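# Stand the assembled housing upright on the dark belt strip

## Task

Find the white housing that already contains its circuit board and motor and place it standing upright on the dark strip of belt just behind the white rail, keeping board and motor seated inside; the white plug at the far end of the motor's wires is allowed to dangle off the table edge.

## Robot and tools

Robot: two arms, left_arm and right_arm. Each ends in a five-finger hand; right_arm has a right hand, left_arm a mirrored left hand. Base positions in the scene frame: left_arm (+0.040, +0.252, +0.028) m, right_arm (+0.056, -0.372, +0.020) m, each turned only slightly about z. A post stands on the floor behind the arms.

Frames: the scene frame has its origin at table-top height between the arms, +z up, +x out over the table, and left_arm on the +y side (image sides may differ). Hand positions, quaternions, targets and wrist-camera poses are reported in each arm's own base frame; fixed cameras and the table use the scene frame. Each arm has a hand point about 0.15 m out from the wrist face and 0.05 m in front of the palm. Its +z runs along straight fingers, +y out of the palm, +x across the palm away from the thumb (toward the thumb on the left hand). Straight fingers end 0.06 to 0.07 m past the point and lie 0.06 m behind it along -y. A wrist bracket on the little-finger side can strike things.

Row layout (used by execute_actions and move): 28 numbers, each in [-1, 1], always all 28 even if one arm is idle. Order: left dx, dy, dz, rx, ry, rz; left thumb_turn, thumb_bend, index, middle, ring, little, force_limit, speed; then the same 14 for the right arm. The six pose numbers are an offset, not a pose: counted from that arm's Hand target at the start of the action or move, along that arm's base axes, rotating about the Hand target's position. 1.0 equals 0.6 m of travel or 180 degrees; rx, ry, rz form one rotation vector. Six zeros means no new pose request. The hand numbers are absolute targets: -1 open (straight, thumb beside palm), +1 closed (curled, thumb in front of palm). force_limit maps -1..+1 to about 0..10 N at the fingertip (0..15 N for the two thumb motors). speed rises from almost 0 at -1 to full at +0.48 and stays full above. There is no 'unchanged' value: to keep a hand as it is, resend the last eight hand numbers actually run for it (before any, use hand_measured plus hand_force_limit and hand_speed).

execute_actions(actions, cameras): actions is a list of actions; each action is a table of up to 15 rows, one per 1/30 s step, the last row held to step 15. Every row in an action counts from the same start pose, so repeating an offset in a new action moves further. cameras: list of names, ["all"], [] or null; images come automatically only with an empty actions list.

move(target, speed, blend, blocking, cameras): drives each hand point in a straight line toward one row or a list of up to 15 rows; all rows are offsets from the same Hand targets, not from the previous row. speed is m/s, 0.002 to 4.3 (default 0.25; turning up to twice that in rad/s), one value or one per target. blend is in metres for rounding corners in a list; 0 stops at each. Paths are capped at 10 s and do not avoid obstacles or the other arm. blocking=false returns early while it runs. The result adds a 'move:' line: done, off_target, moving, held or fault, plus limits such as paced (clipped) or held (steps withheld).

wait(seconds, cameras): 0 to 3600 s, sends nothing new, returns early if a move ends. stop(cameras): brakes a running move. zoom_image(camera, region): camera is cam_high, cam_low, cam_left_wrist or cam_right_wrist; region [x0, y0, x1, y1] in pixels, at most 504 by 504, only on the newest images. show_instructions() shows the reference pages. finished_scene(scene=1) ends the scene for good; the housing must then stay in place without the robot.

Results: end_effector_position (m) and end_effector_quat_wxyz, Hand target (the commanded pose after clipping, base for the next offsets), Joint velocities (may be dropped if all are noise), joint positions and torques, motor temperatures, and per hand hand_measured, hand_stopped_by (moving, target, force, stalled, fault), hand_load_n (positive = finger pushed open; near 0 after a lost grip), hand_force_limit, hand_speed. MOTOR HOT appears at 85 °C; at 100 °C the arm goes limp for 30 to 60 s (OVER-TEMPERATURE FAULT).

Behaviour: orientation commands are clipped each step to 40 degrees from the measured one. Hands often rest 1 to 3 cm (sometimes 5 cm) short, usually low, and the arm may sag under load; a fresh execute_actions call with zero offsets re-requests the target, otherwise send the remaining gap as an offset. A stopped arm keeps pushing until commanded back past its hand point. Motion near the base can swing the elbow.

Gripping: thumb turned in front grips objects about 0.035 to 0.065 m thick, handles down to 0.025 m; thumb tip against index pad can pinch light items up to 0.08 m. A motor moves only when its target changes by 0.002 or more, then locks at target or force_limit. For a soft grip close at speed -0.94 or lower. To tighten, raise force_limit and send a more closed target; to release, send a more open one.

Joint ranges (rad): waist -2.880..2.880, shoulder 0..3.142, elbow 0..3.019, wrist pitch -1.693..1.571, wrist yaw -1.571..1.571, wrist roll -2.094..2.094.

Cameras: cam_high and cam_low (672x504, fixed), cam_left_wrist and cam_right_wrist (616x616 fisheye).

Avoid: dropping the housing even slightly, releasing it while moving, fast impacts, hard pushes on fixed or heavy things, squeezing or twisting fingers too hard, any contact between the two arms or hands, overheating by long stretched holds, and anything leaving the table. Brief outside nudges on loose objects can happen.

Each tool is called after "Emit:" as name([rows], argument=value, ...), one row to a line, values as JSON.

Reference images:

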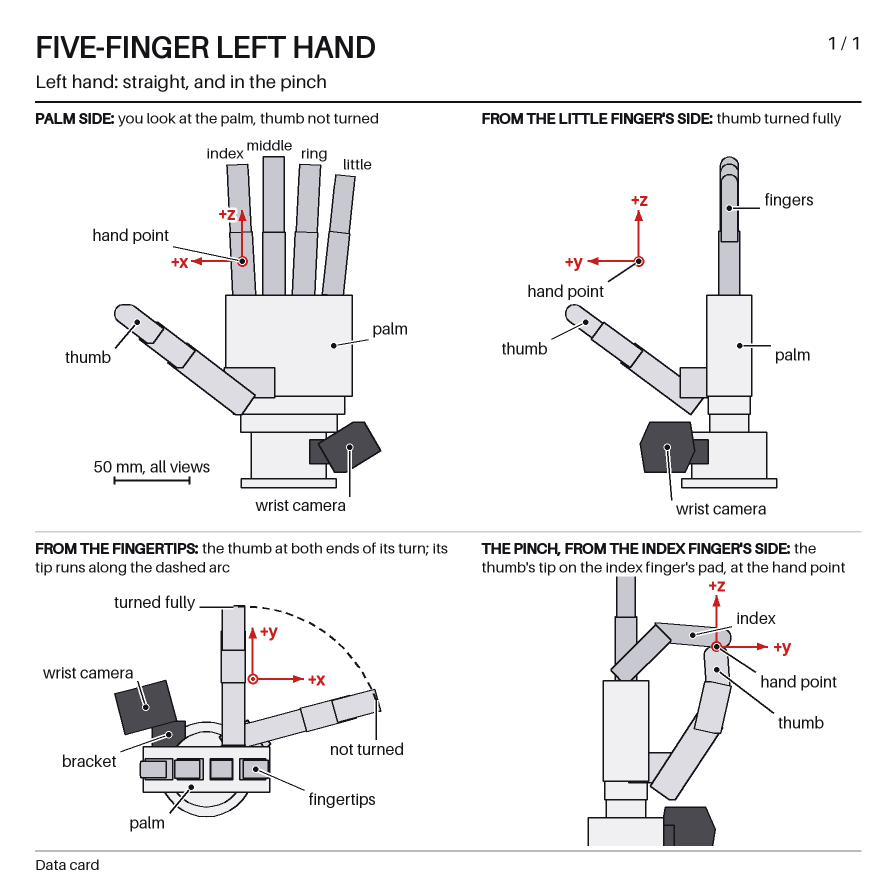

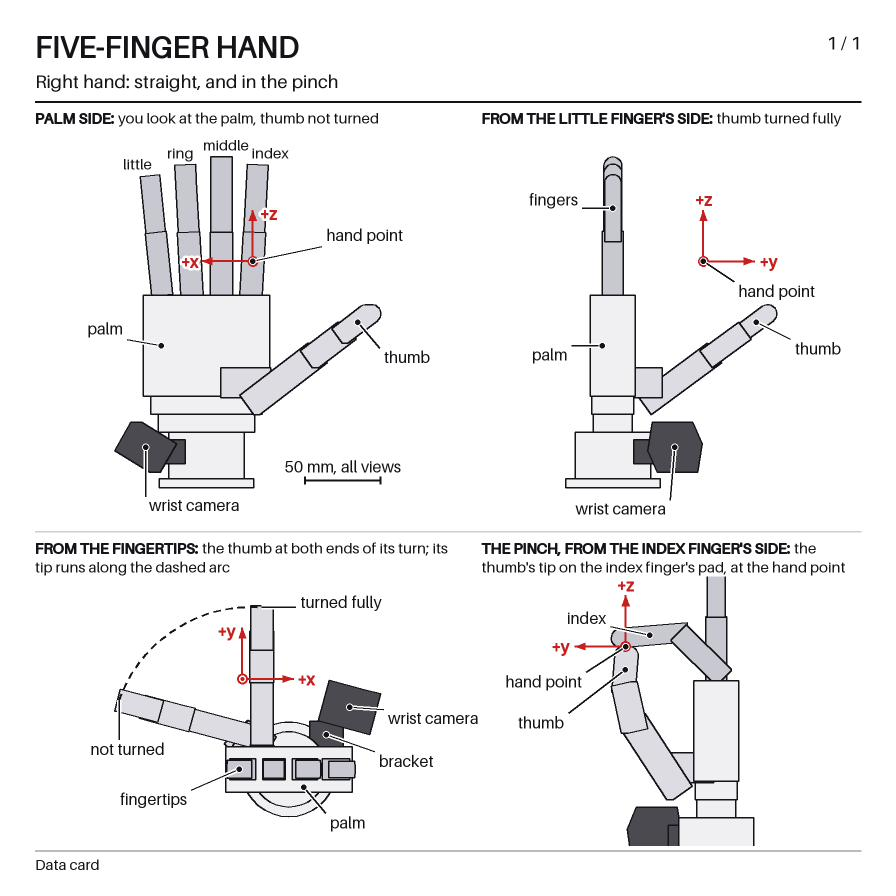

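## Session

Emit:
execute_actions(actions=[])

Scene clock: 0.00 s.
left_arm: end_effector_position=(+0.4272, +0.0009, +0.1897) hand_measured=(-1.000, -1.000, -1.000, -1.000, -1.000, -1.000) hand_load_n=(+0.0, +0.0, +0.0, +0.0, +0.0, +0.0) hand_stopped_by=(target, target, target, target, target, target) hand_force_limit=0.00 hand_speed=-0.80 end_effector_quat_wxyz=(+0.231, -0.212, +0.947, +0.070) | right_arm: end_effector_position=(+0.4229, +0.2702, +0.1575) hand_measured=(-1.000, -1.000, -1.000, -1.000, -1.000, -1.000) hand_load_n=(+0.0, +0.0, +0.0, +0.0, +0.0, +0.0) hand_stopped_by=(target, target, target, target, target, target) hand_force_limit=0.00 hand_speed=-0.80 end_effector_quat_wxyz=(+0.096, +0.745, +0.067, +0.657)
Joint positions: left_arm=[-0.213 1.352 1.161 -1.002 -0.317 0.978] | right_arm=[0.974 1.604 0.728 0.647 1.017 -1.61]
Joint velocities: within noise
Joint torques (N m): no reading
Motor temperatures (°C): left_arm=[27 32 30 28 30 29] | right_arm=[28 26 31 29 33 28]
Heat: left arm: hottest shoulder 32 °C; right arm: hottest wrist yaw 33 °C.
Hand target: left_arm +0.4351, -0.0008, +0.1994; +0.242, -0.214, +0.944, +0.065 | right_arm +0.4259, +0.2746, +0.1622; +0.091, +0.743, +0.063, +0.660

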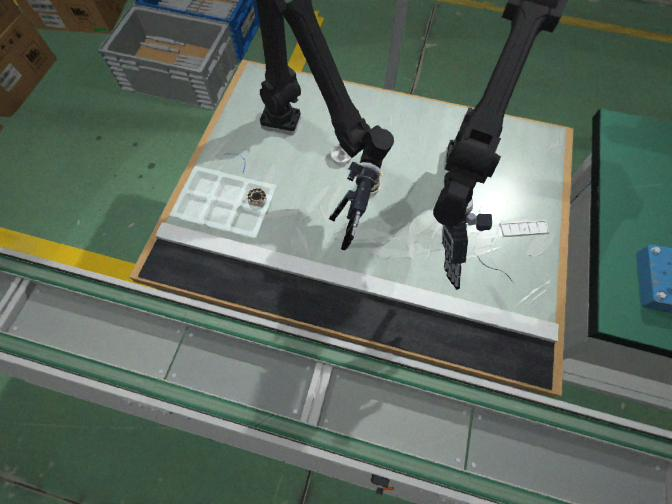

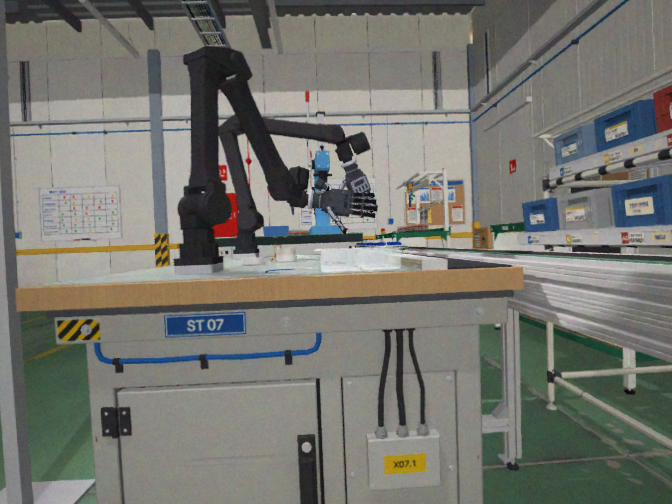

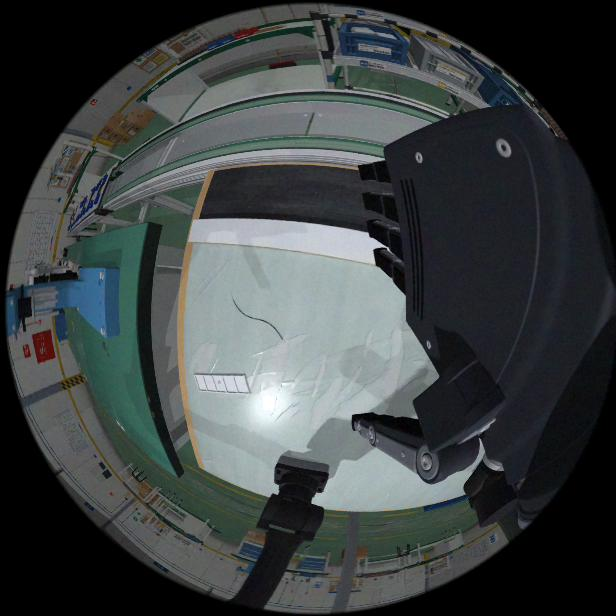

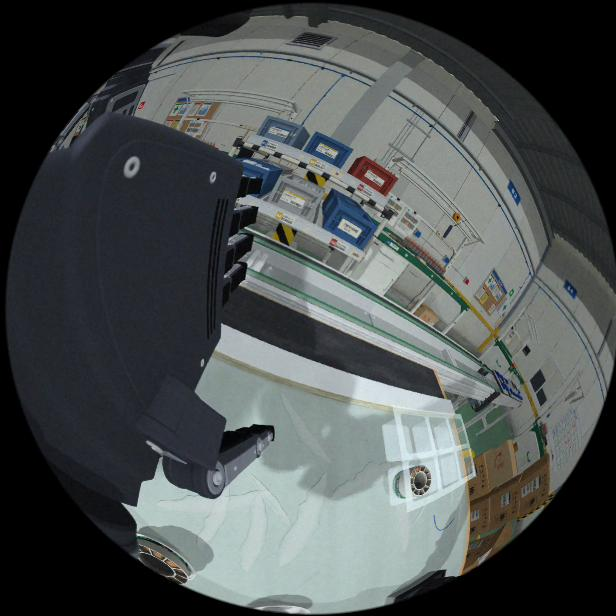

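Emit:
zoom_image(camera="cam_high", region=[280, 100, 430, 250])

Emit:
zoom_image(camera="cam_high", region=[170, 130, 290, 250])

Emit:
zoom_image(camera="cam_high", region=[430, 130, 580, 310])

Emit:
zoom_image(camera="cam_right_wrist", region=[100, 400, 308, 616])

Emit:
zoom_image(camera="cam_right_wrist", region=[350, 380, 500, 530])

Emit:
zoom_image(camera="cam_low", region=[170, 180, 470, 300])

Scaled by 3.360 from the camera's image (finer frame: 960x720).

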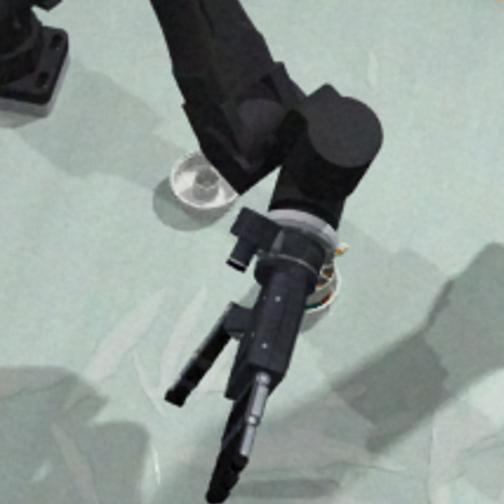

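Scaled by 4.200 from the camera's image (finer frame: 960x720).

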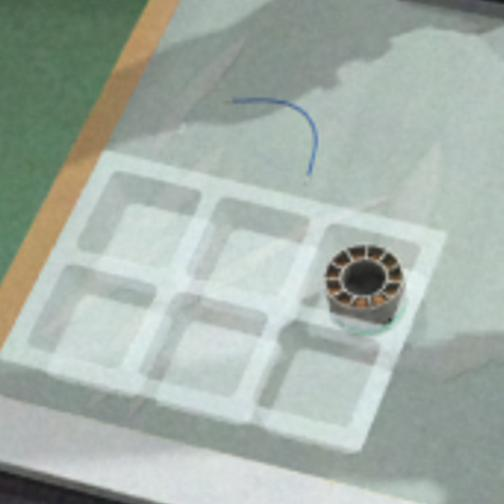

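Scaled by 2.800 from the camera's image (finer frame: 960x720).

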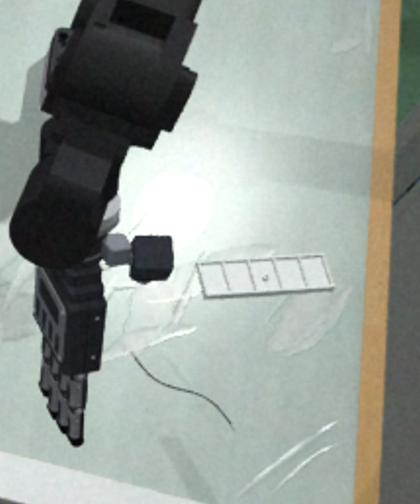

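Scaled by 2.333 from the camera's image (finer frame: 880x880).

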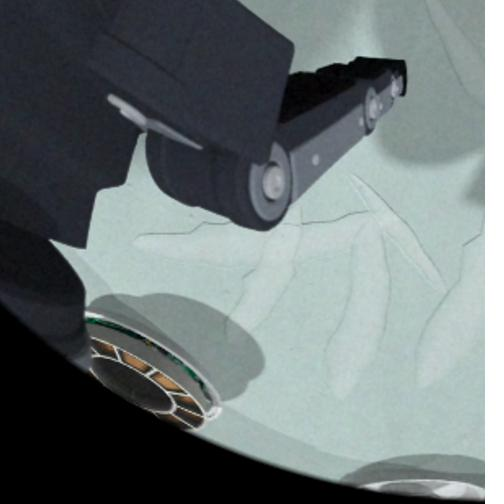

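Scaled by 3.360 from the camera's image (finer frame: 880x880).

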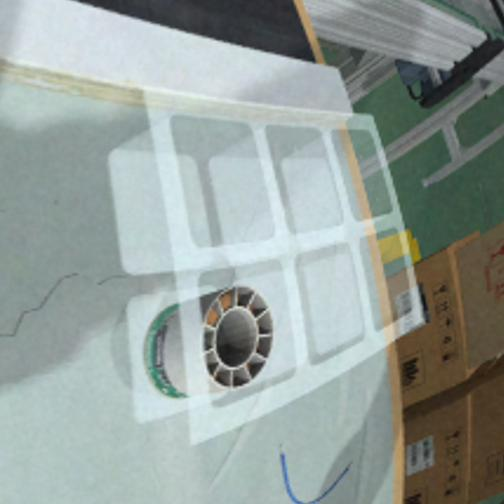

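Scaled by 1.680 from the camera's image (finer frame: 960x720).

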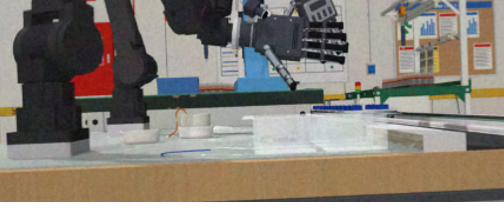

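Emit:
move([
  [0,0,0,0,0,0,-1,-1,-1,-1,-1,-1,0,-0.8,0,0,0.15,0,0,0,-1,-1,-1,-1,-1,-1,0,-0.8],
  [0,0,0,0,0,0,-1,-1,-1,-1,-1,-1,0,-0.8,0,-0.45,0.15,0,0,0,-1,-1,-1,-1,-1,-1,0,-0.8],
], blend=[0.03,0], cameras=["all"])

Scene clock: 76.53 s.
left_arm: end_effector_position=(+0.4272, +0.0009, +0.1897) hand_measured=(-1.000, -1.000, -1.000, -1.000, -1.000, -1.000) hand_load_n=(+0.0, +0.0, +0.0, +0.0, +0.0, +0.0) hand_stopped_by=(target, target, target, target, target, target) hand_force_limit=0.00 hand_speed=-0.80 end_effector_quat_wxyz=(+0.231, -0.212, +0.947, +0.070) | right_arm: end_effector_position=(+0.4297, +0.0126, +0.2579) hand_measured=(-1.000, -1.000, -1.000, -1.000, -1.000, -1.000) hand_load_n=(+0.0, +0.0, +0.0, +0.0, +0.0, +0.0) hand_stopped_by=(target, target, target, target, target, target) hand_force_limit=0.00 hand_speed=-0.80 end_effector_quat_wxyz=(+0.083, +0.739, +0.063, +0.666)
Joint positions: left_arm=[-0.213 1.352 1.161 -1.002 -0.317 0.978] | right_arm=[0.342 0.894 0.446 0.34 0.379 -1.74]
Joint torques (N m): left_arm=[-1.85 -10.7 13.59 0.8 -0.32 0.04] | right_arm=[-3.14 -4.48 7.73 1.99 -0.01 -0.09]
Motor temperatures (°C): left_arm=[27 33 43 28 30 29] | right_arm=[28 27 36 29 32 28]
Heat: left arm: hottest elbow 43 °C; right arm: hottest elbow 36 °C.
Hand target: left_arm +0.4351, -0.0008, +0.1994; +0.242, -0.214, +0.944, +0.065 | right_arm +0.4259, +0.0047, +0.2522; +0.091, +0.743, +0.063, +0.660
Off the commanded pose: left_arm 0.013 m, 1 deg | right_arm 0.011 m, 1 deg.
move: off_target (right_arm)
cam_right_wrist: T_world_to_cam=[[-0.0152, -0.89561, 0.44458, -0.0959], [-0.54907, -0.36412, -0.75229, 0.44102], [0.83564, -0.25554, -0.48622, -0.11004]] pos_world=[0.33265, 0.04657, 0.32091]

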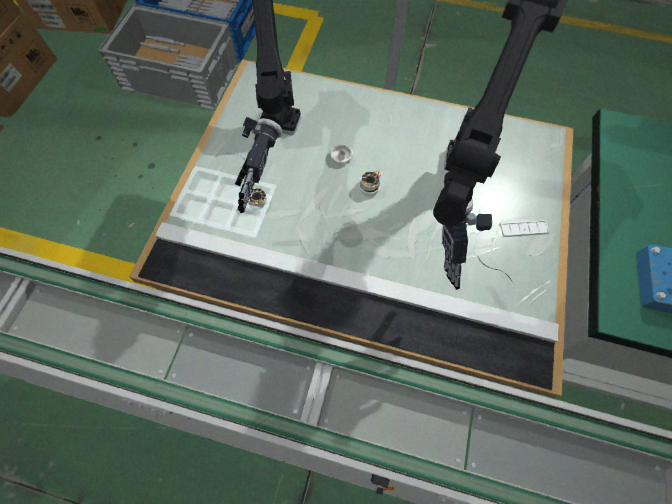

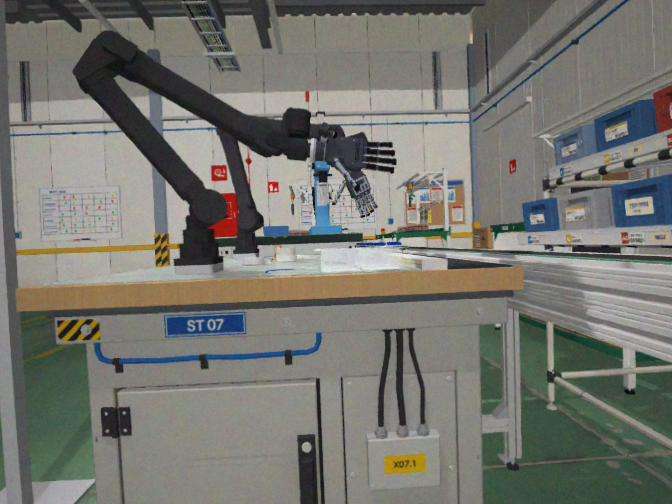

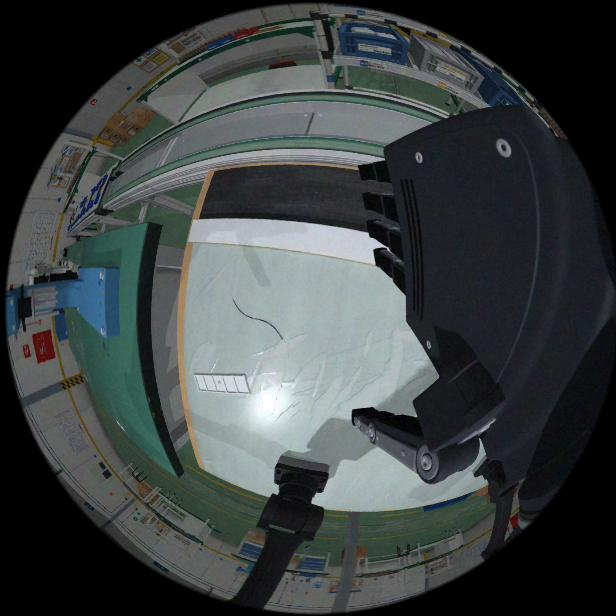

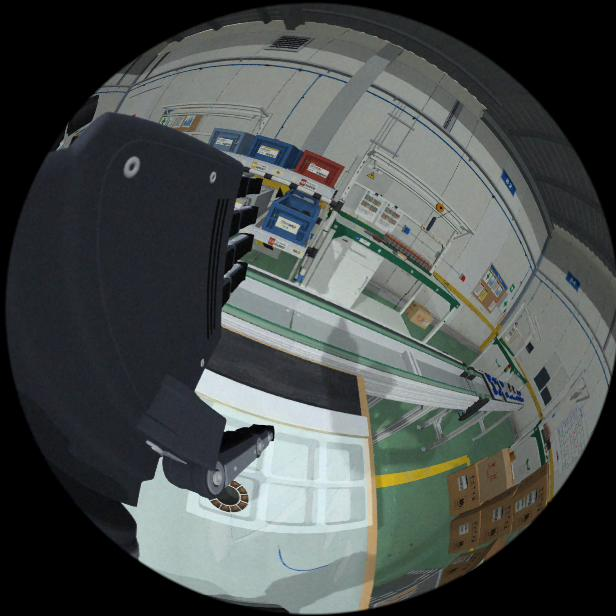

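Emit:
zoom_image(camera="cam_high", region=[320, 130, 420, 230])

Emit:
zoom_image(camera="cam_low", region=[240, 220, 340, 280])

Scaled by 5.040 from the camera's image (finer frame: 960x720).

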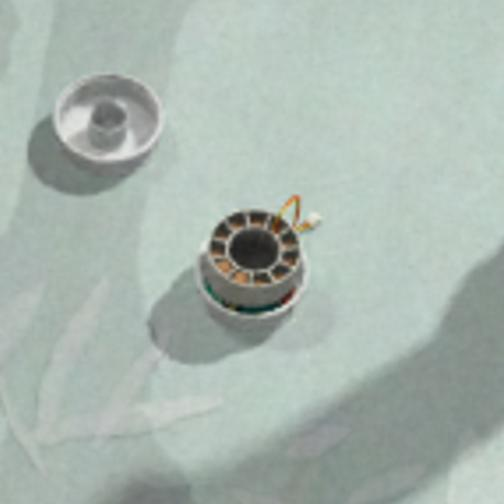

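Scaled by 5.040 from the camera's image (finer frame: 960x720).

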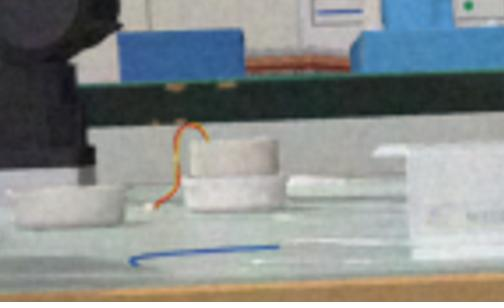

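Emit:
move(target=[0,0,0,0,0,0,-1,-1,-1,-1,-1,-1,0,-0.8,-0.42,0.59,-0.087,0.392,0.362,0.053,1,-1,-0.6,-0.6,-1,-1,0,0], cameras=["all"])

Scene clock: 216.13 s.
left_arm: end_effector_position=(+0.4272, +0.0009, +0.1897) hand_measured=(-1.000, -1.000, -1.000, -1.000, -1.000, -1.000) hand_load_n=(+0.0, +0.0, +0.0, +0.0, +0.0, +0.0) hand_stopped_by=(target, target, target, target, target, target) hand_force_limit=0.00 hand_speed=-0.80 end_effector_quat_wxyz=(+0.231, -0.212, +0.947, +0.070) | right_arm: end_effector_position=(+0.1752, +0.3478, +0.1937) hand_measured=(+1.000, -1.000, -0.600, -0.600, -1.000, -1.000) hand_load_n=(+0.0, +0.0, +0.0, +0.0, +0.0, +0.0) hand_stopped_by=(target, target, target, target, target, target) hand_force_limit=0.00 hand_speed=0.00 end_effector_quat_wxyz=(-0.417, +0.875, -0.222, +0.109)
Joint positions: left_arm=[-0.213 1.352 1.161 -1.002 -0.317 0.978] | right_arm=[1.011 0.907 0.747 -0.521 -0.043 -0.042]
Joint torques (N m): left_arm=[-1.79 -10.93 13.55 0.84 -0.3 0.04] | right_arm=[-0.21 -3.84 10.59 2.55 0.04 0.07]
Motor temperatures (°C): left_arm=[27 33 50 28 29 29] | right_arm=[28 26 37 29 32 28]
Heat: left arm: hottest elbow 50 °C; right arm: hottest elbow 37 °C.
Hand target: left_arm +0.4351, -0.0008, +0.1994; +0.242, -0.214, +0.944, +0.065 | right_arm +0.1740, +0.3586, +0.2000; -0.425, +0.872, -0.218, +0.107
Off the commanded pose: left_arm 0.013 m, 1 deg | right_arm 0.013 m, 1 deg.
move: off_target (right_arm)
cam_right_wrist: T_world_to_cam=[[-0.07901, -0.67291, -0.73549, 0.3912], [-0.99278, -0.01365, 0.11914, 0.16211], [-0.09021, 0.7396, -0.66698, 0.00819]] pos_world=[0.19259, 0.2594, 0.27388]

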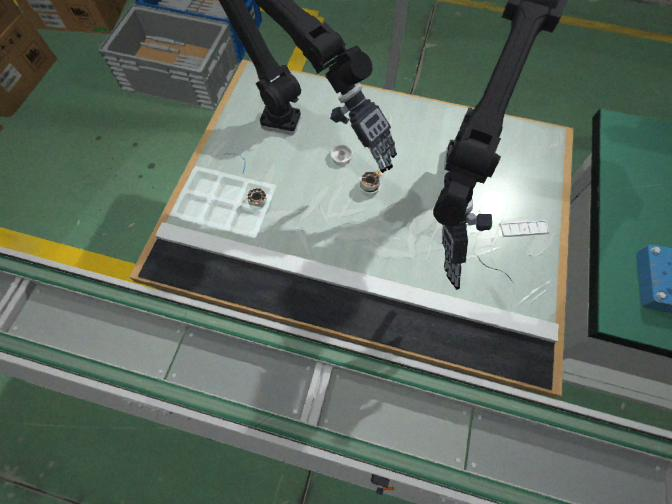

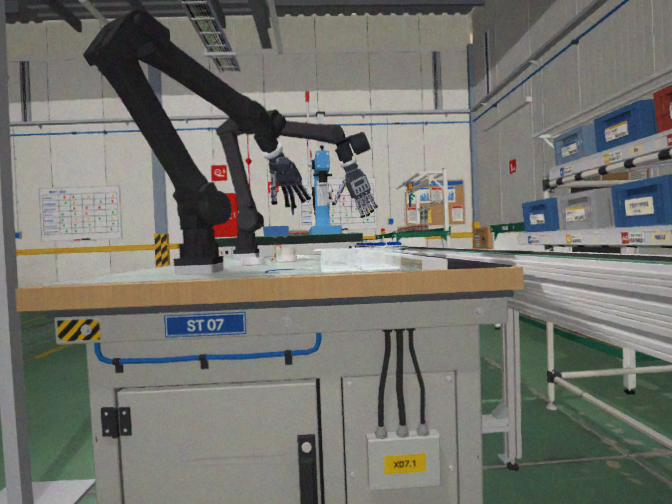

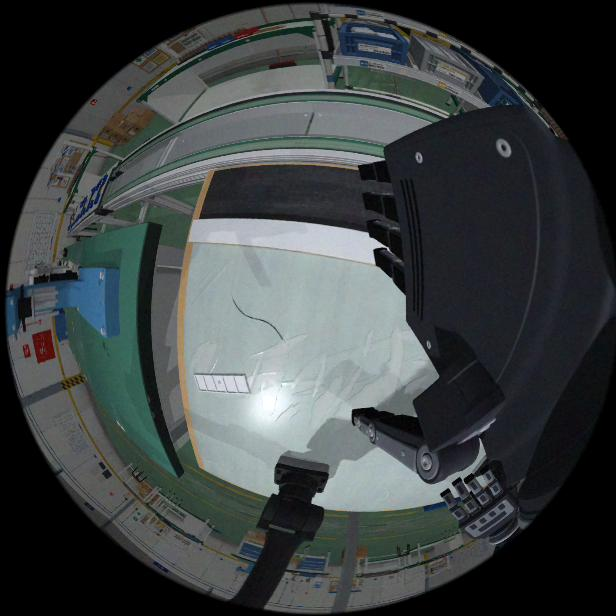

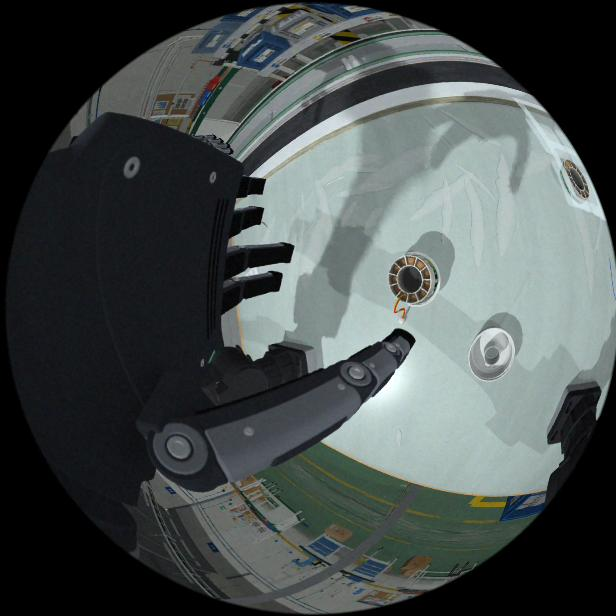

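Emit:
zoom_image(camera="cam_right_wrist", region=[370, 220, 490, 340])

Emit:
zoom_image(camera="cam_high", region=[310, 80, 430, 200])

Scaled by 4.200 from the camera's image (finer frame: 880x880).

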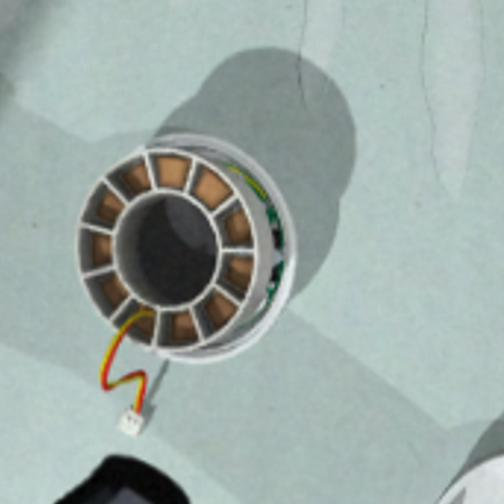

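Scaled by 4.200 from the camera's image (finer frame: 960x720).

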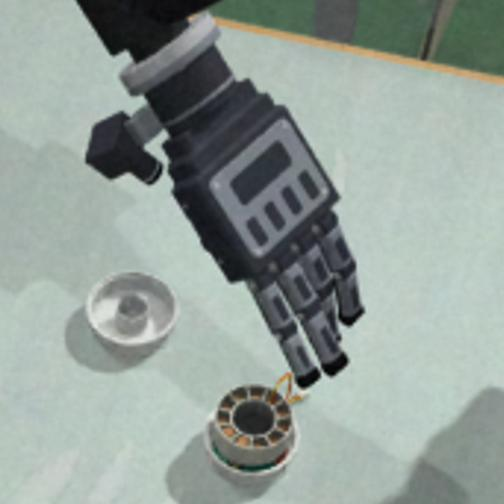

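Emit:
move(target=[0,0,0,0,0,0,-1,-1,-1,-1,-1,-1,0,-0.8,0.018,0.01,-0.172,0,0,0,1,-1,-0.6,-0.6,-1,-1,0,0], speed=0.15, cameras=["cam_right_wrist","cam_high","cam_low"])

Scene clock: 274.93 s.
left_arm: end_effector_position=(+0.4272, +0.0009, +0.1897) hand_measured=(-1.000, -1.000, -1.000, -1.000, -1.000, -1.000) hand_load_n=(+0.0, +0.0, +0.0, +0.0, +0.0, +0.0) hand_stopped_by=(target, target, target, target, target, target) hand_force_limit=0.00 hand_speed=-0.80 end_effector_quat_wxyz=(+0.231, -0.212, +0.947, +0.070) | right_arm: end_effector_position=(+0.1842, +0.3669, +0.1055) hand_measured=(+1.000, -1.000, -0.600, -0.600, -1.000, -1.000) hand_load_n=(+0.0, +0.0, +0.0, +0.0, +0.0, +0.0) hand_stopped_by=(target, target, target, target, target, target) hand_force_limit=0.00 hand_speed=0.00 end_effector_quat_wxyz=(-0.429, +0.870, -0.218, +0.107)
Joint positions: left_arm=[-0.213 1.352 1.161 -1.002 -0.317 0.978] | right_arm=[1.011 1.063 0.578 -0.171 -0.056 -0.041]
Joint torques (N m): left_arm=[-1.73 -10.75 13.53 0.88 -0.3 0.03] | right_arm=[-2.14 -4.89 7.64 2.51 -0.11 -0.04]
Motor temperatures (°C): left_arm=[27 33 51 28 29 29] | right_arm=[28 26 43 29 32 28]
Heat: left arm: hottest elbow 51 °C; right arm: hottest elbow 43 °C.
Hand target: left_arm +0.4351, -0.0008, +0.1994; +0.242, -0.214, +0.944, +0.065 | right_arm +0.1848, +0.3646, +0.0968; -0.425, +0.872, -0.218, +0.106
Off the commanded pose: left_arm 0.013 m, 1 deg | right_arm 0.009 m, 1 deg.
move: done
cam_right_wrist: T_world_to_cam=[[-0.06771, -0.65386, -0.75358, 0.33276], [-0.99334, -0.02642, 0.11217, 0.18738], [-0.09325, 0.75616, -0.64771, -0.07154]] pos_world=[0.20199, 0.27662, 0.1834]
Images, in order (width x height): cam_high 672x504, cam_low 672x504, cam_right_wrist 616x616.

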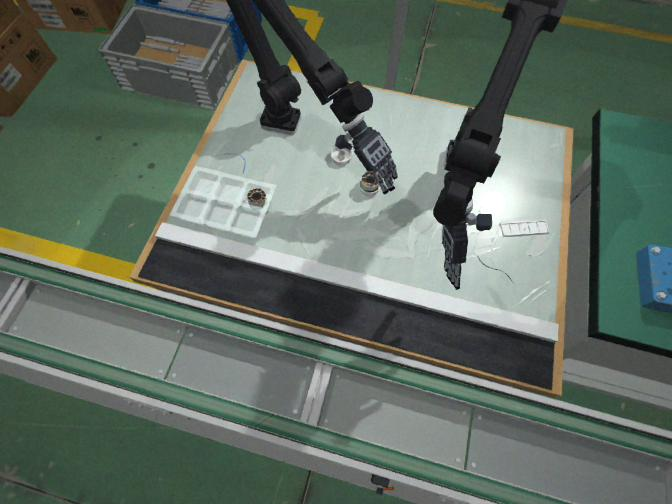

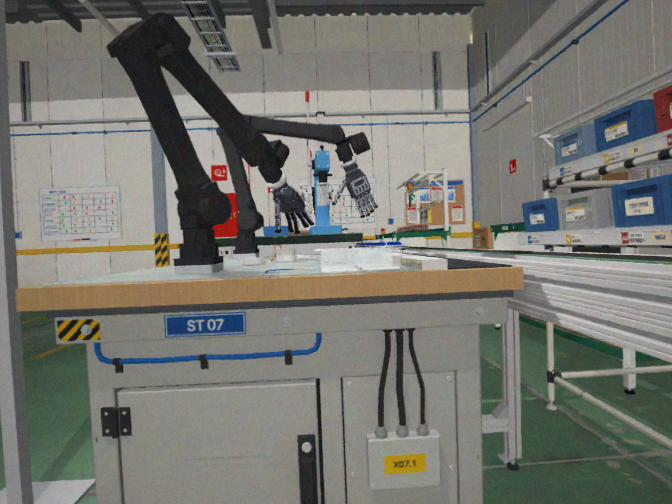

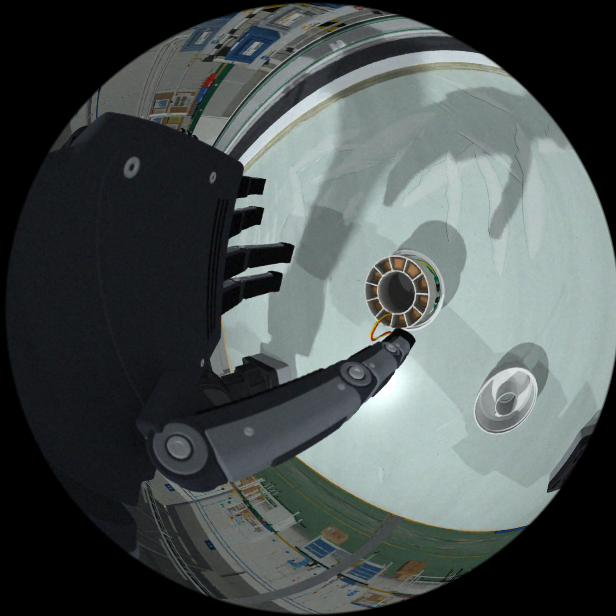

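Emit:
zoom_image(camera="cam_right_wrist", region=[350, 230, 470, 350])

Emit:
zoom_image(camera="cam_low", region=[230, 170, 350, 290])

Emit:
zoom_image(camera="cam_high", region=[320, 100, 440, 220])

Scaled by 4.200 from the camera's image (finer frame: 880x880).

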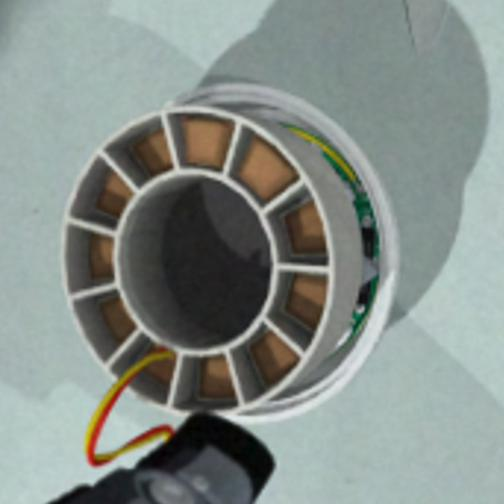

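Scaled by 4.200 from the camera's image (finer frame: 960x720).

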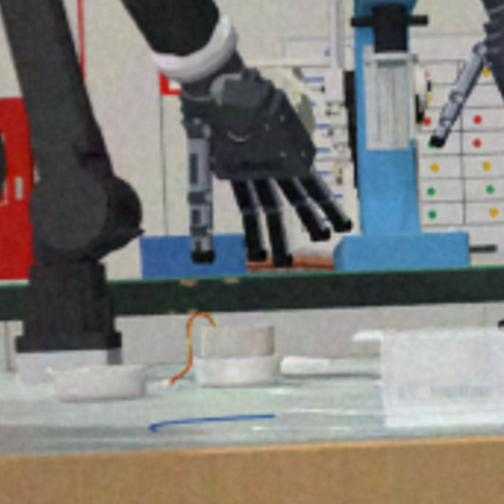

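Scaled by 4.200 from the camera's image (finer frame: 960x720).

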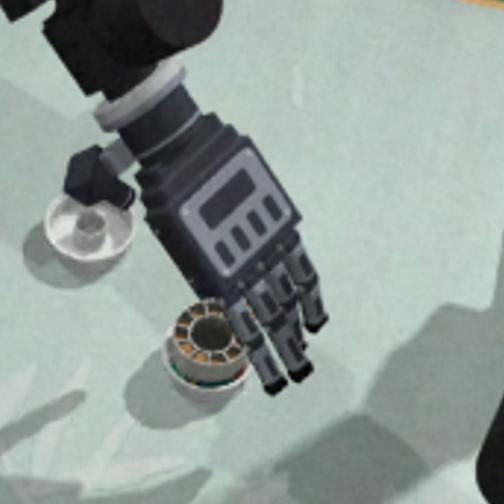

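Emit:
move(target=[0,0,0,0,0,0,-1,-1,-1,-1,-1,-1,0,-0.8,0.002,-0.025,-0.092,0,0,0,1,-1,-0.6,-0.6,-1,-1,0,0], speed=0.1, cameras=["cam_right_wrist","cam_high","cam_low"])

Emit:
zoom_image(camera="cam_right_wrist", region=[350, 230, 470, 350])

Emit:
zoom_image(camera="cam_low", region=[260, 210, 340, 290])

Emit:
zoom_image(camera="cam_high", region=[320, 100, 440, 220])

Scene clock: 345.23 s.
left_arm: end_effector_position=(+0.4272, +0.0009, +0.1897) hand_measured=(-1.000, -1.000, -1.000, -1.000, -1.000, -1.000) hand_load_n=(+0.0, +0.0, +0.0, +0.0, +0.0, +0.0) hand_stopped_by=(target, target, target, target, target, target) hand_force_limit=0.00 hand_speed=-0.80 end_effector_quat_wxyz=(+0.231, -0.212, +0.947, +0.070) | right_arm: end_effector_position=(+0.1819, +0.3557, +0.0504) hand_measured=(+1.000, -1.000, -0.600, -0.600, -1.000, -1.000) hand_load_n=(+0.0, +0.0, +0.0, +0.0, +0.0, +0.0) hand_stopped_by=(target, target, target, target, target, target) hand_force_limit=0.00 hand_speed=0.00 end_effector_quat_wxyz=(-0.431, +0.871, -0.214, +0.104)
Joint positions: left_arm=[-0.213 1.352 1.161 -1.002 -0.317 0.978] | right_arm=[0.991 1.151 0.462 0.034 -0.081 -0.058]
Joint torques (N m): left_arm=[-1.9 -11.05 13.59 0.84 -0.3 0.03] | right_arm=[-3.02 -5.01 6.63 2.78 -0.11 -0.09]
Heat: left arm: hottest elbow 52 °C; right arm: hottest elbow 39 °C.
Hand target: left_arm +0.4351, -0.0008, +0.1994; +0.242, -0.214, +0.944, +0.065 | right_arm +0.1860, +0.3496, +0.0415; -0.425, +0.872, -0.218, +0.106
Off the commanded pose: left_arm 0.013 m, 1 deg | right_arm 0.011 m, 1 deg.
move: off_target (right_arm)
cam_right_wrist: T_world_to_cam=[[-0.06144, -0.6528, -0.75503, 0.2823], [-0.99293, -0.03701, 0.1128, 0.19467], [-0.10158, 0.75662, -0.64591, -0.09768]] pos_world=[0.20072, 0.2654, 0.1281]
Images, in order (width x height): cam_high 672x504, cam_low 672x504, cam_right_wrist 616x616.

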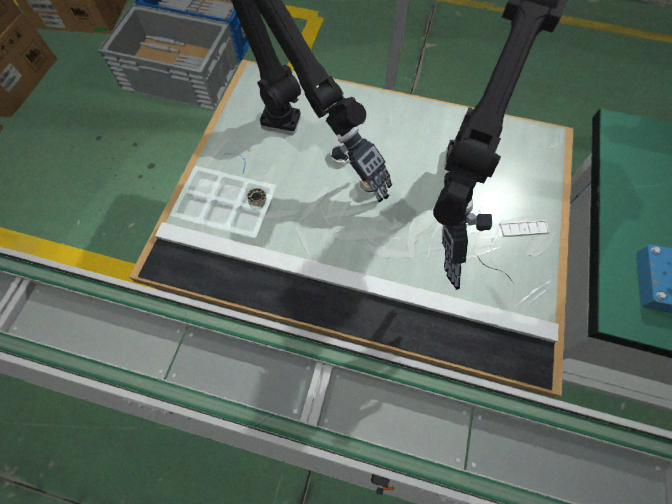

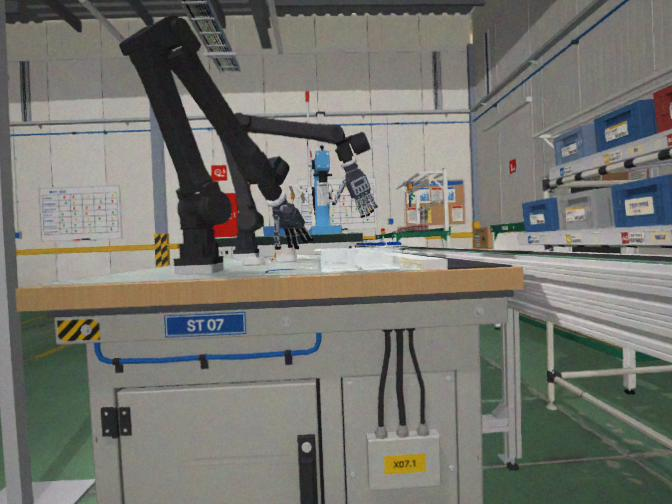

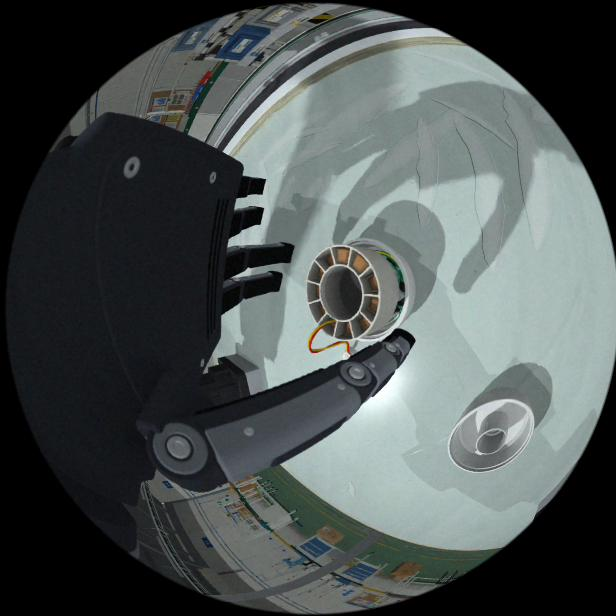

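Scaled by 4.200 from the camera's image (finer frame: 880x880).

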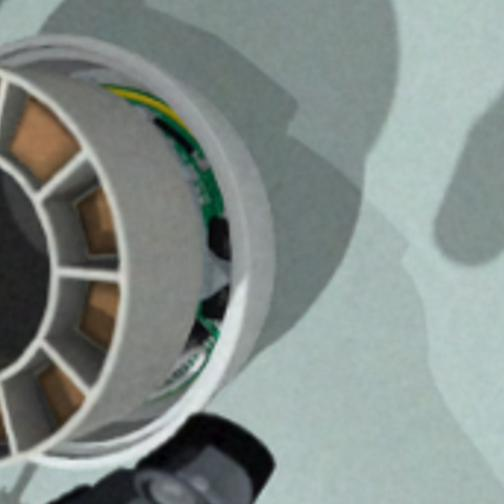

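Scaled by 6.300 from the camera's image (finer frame: 960x720).

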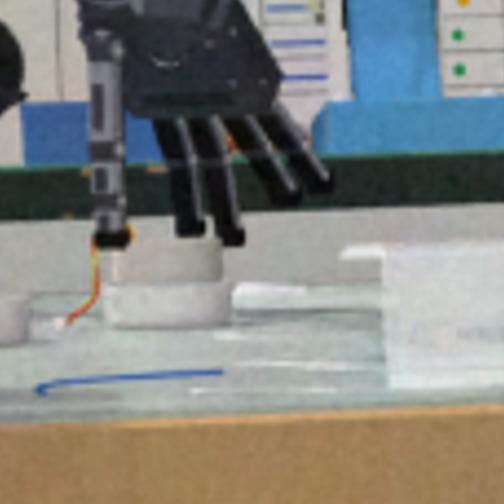

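Scaled by 4.200 from the camera's image (finer frame: 960x720).

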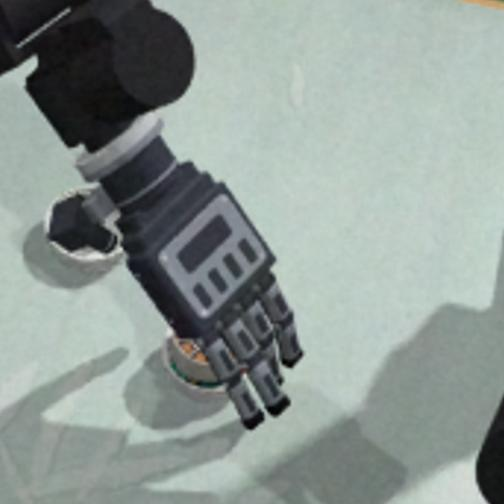

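Emit:
move(target=[0,0,0,0,0,0,-1,-1,-1,-1,-1,-1,0,-0.8,0.005,-0.005,-0.042,0,0,0,1,-1,-0.6,-0.6,-1,-1,0,0], speed=0.05, cameras=["cam_right_wrist","cam_high","cam_low"])

Emit:
zoom_image(camera="cam_right_wrist", region=[260, 220, 430, 390])

Emit:
zoom_image(camera="cam_low", region=[260, 210, 340, 290])

Scene clock: 380.50 s.
left_arm: end_effector_position=(+0.4272, +0.0009, +0.1897) hand_measured=(-1.000, -1.000, -1.000, -1.000, -1.000, -1.000) hand_load_n=(+0.0, +0.0, +0.0, +0.0, -0.5, +0.0) hand_stopped_by=(target, target, target, target, target, target) hand_force_limit=0.00 hand_speed=-0.80 end_effector_quat_wxyz=(+0.231, -0.212, +0.947, +0.070) | right_arm: end_effector_position=(+0.1854, +0.3535, +0.0253) hand_measured=(+1.000, -1.000, -0.600, -0.600, -1.000, -1.000) hand_load_n=(+0.0, +0.0, +0.0, -0.5, +0.0, +0.0) hand_stopped_by=(target, target, target, target, target, target) hand_force_limit=0.00 hand_speed=0.00 end_effector_quat_wxyz=(-0.431, +0.871, -0.213, +0.104)
Joint positions: left_arm=[-0.213 1.352 1.161 -1.002 -0.317 0.978] | right_arm=[0.977 1.227 0.428 0.145 -0.093 -0.067]
Joint torques (N m): left_arm=[-2.02 -10.75 13.53 0.85 -0.29 0.04] | right_arm=[-3.14 -5.3 5.98 2.66 -0.11 -0.08]
Motor temperatures (°C): left_arm=[27 32 53 28 29 29] | right_arm=[28 26 37 29 31 28]
Heat: left arm: hottest elbow 53 °C; right arm: hottest elbow 37 °C.
Hand target: left_arm +0.4351, -0.0008, +0.1994; +0.242, -0.214, +0.944, +0.065 | right_arm +0.1889, +0.3466, +0.0164; -0.425, +0.872, -0.218, +0.106
Off the commanded pose: left_arm 0.013 m, 1 deg | right_arm 0.012 m, 1 deg.
move: off_target (right_arm)
cam_right_wrist: T_world_to_cam=[[-0.06091, -0.65244, -0.75539, 0.26188], [-0.99299, -0.03718, 0.11218, 0.20093], [-0.10128, 0.75693, -0.6456, -0.11212]] pos_world=[0.20412, 0.2632, 0.1029]
Images, in order (width x height): cam_high 672x504, cam_low 672x504, cam_right_wrist 616x616.

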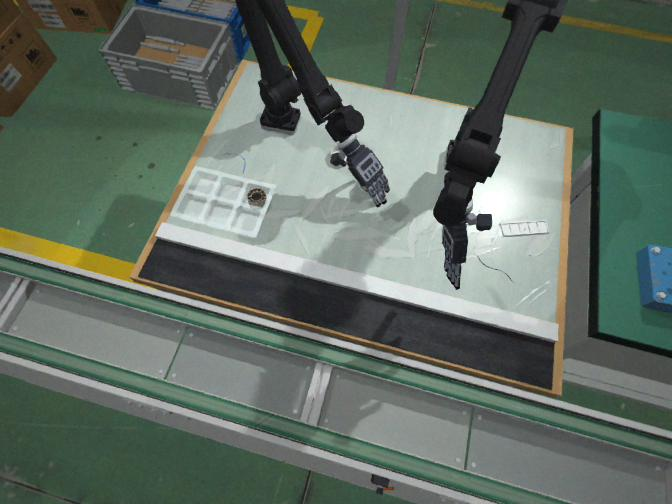

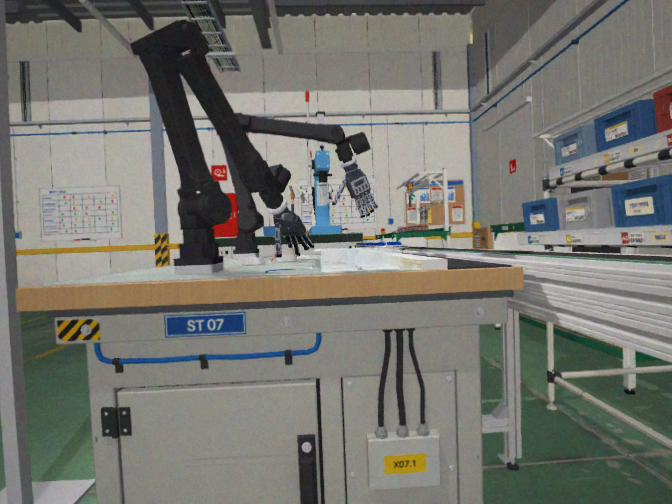

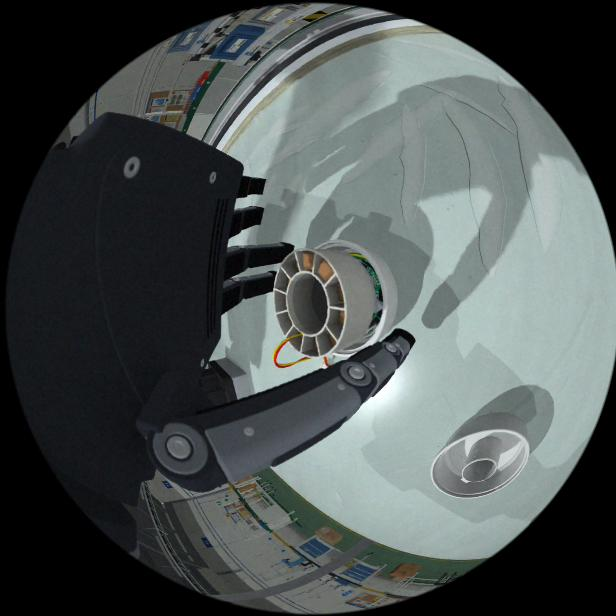

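Scaled by 2.965 from the camera's image (finer frame: 880x880).

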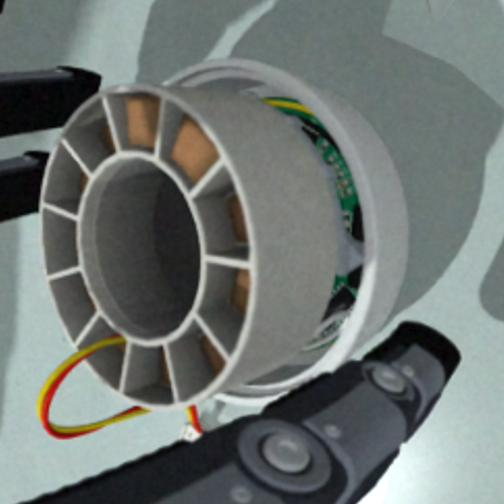

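Scaled by 6.300 from the camera's image (finer frame: 960x720).

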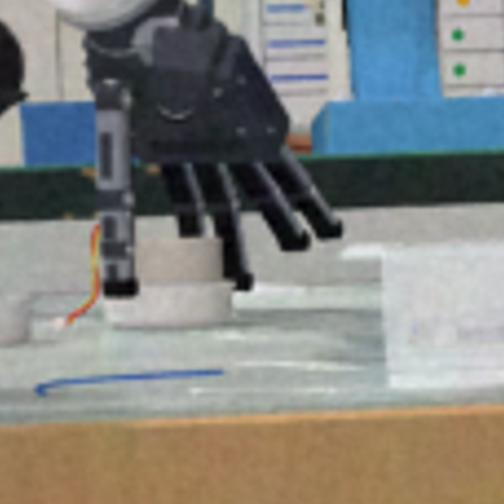

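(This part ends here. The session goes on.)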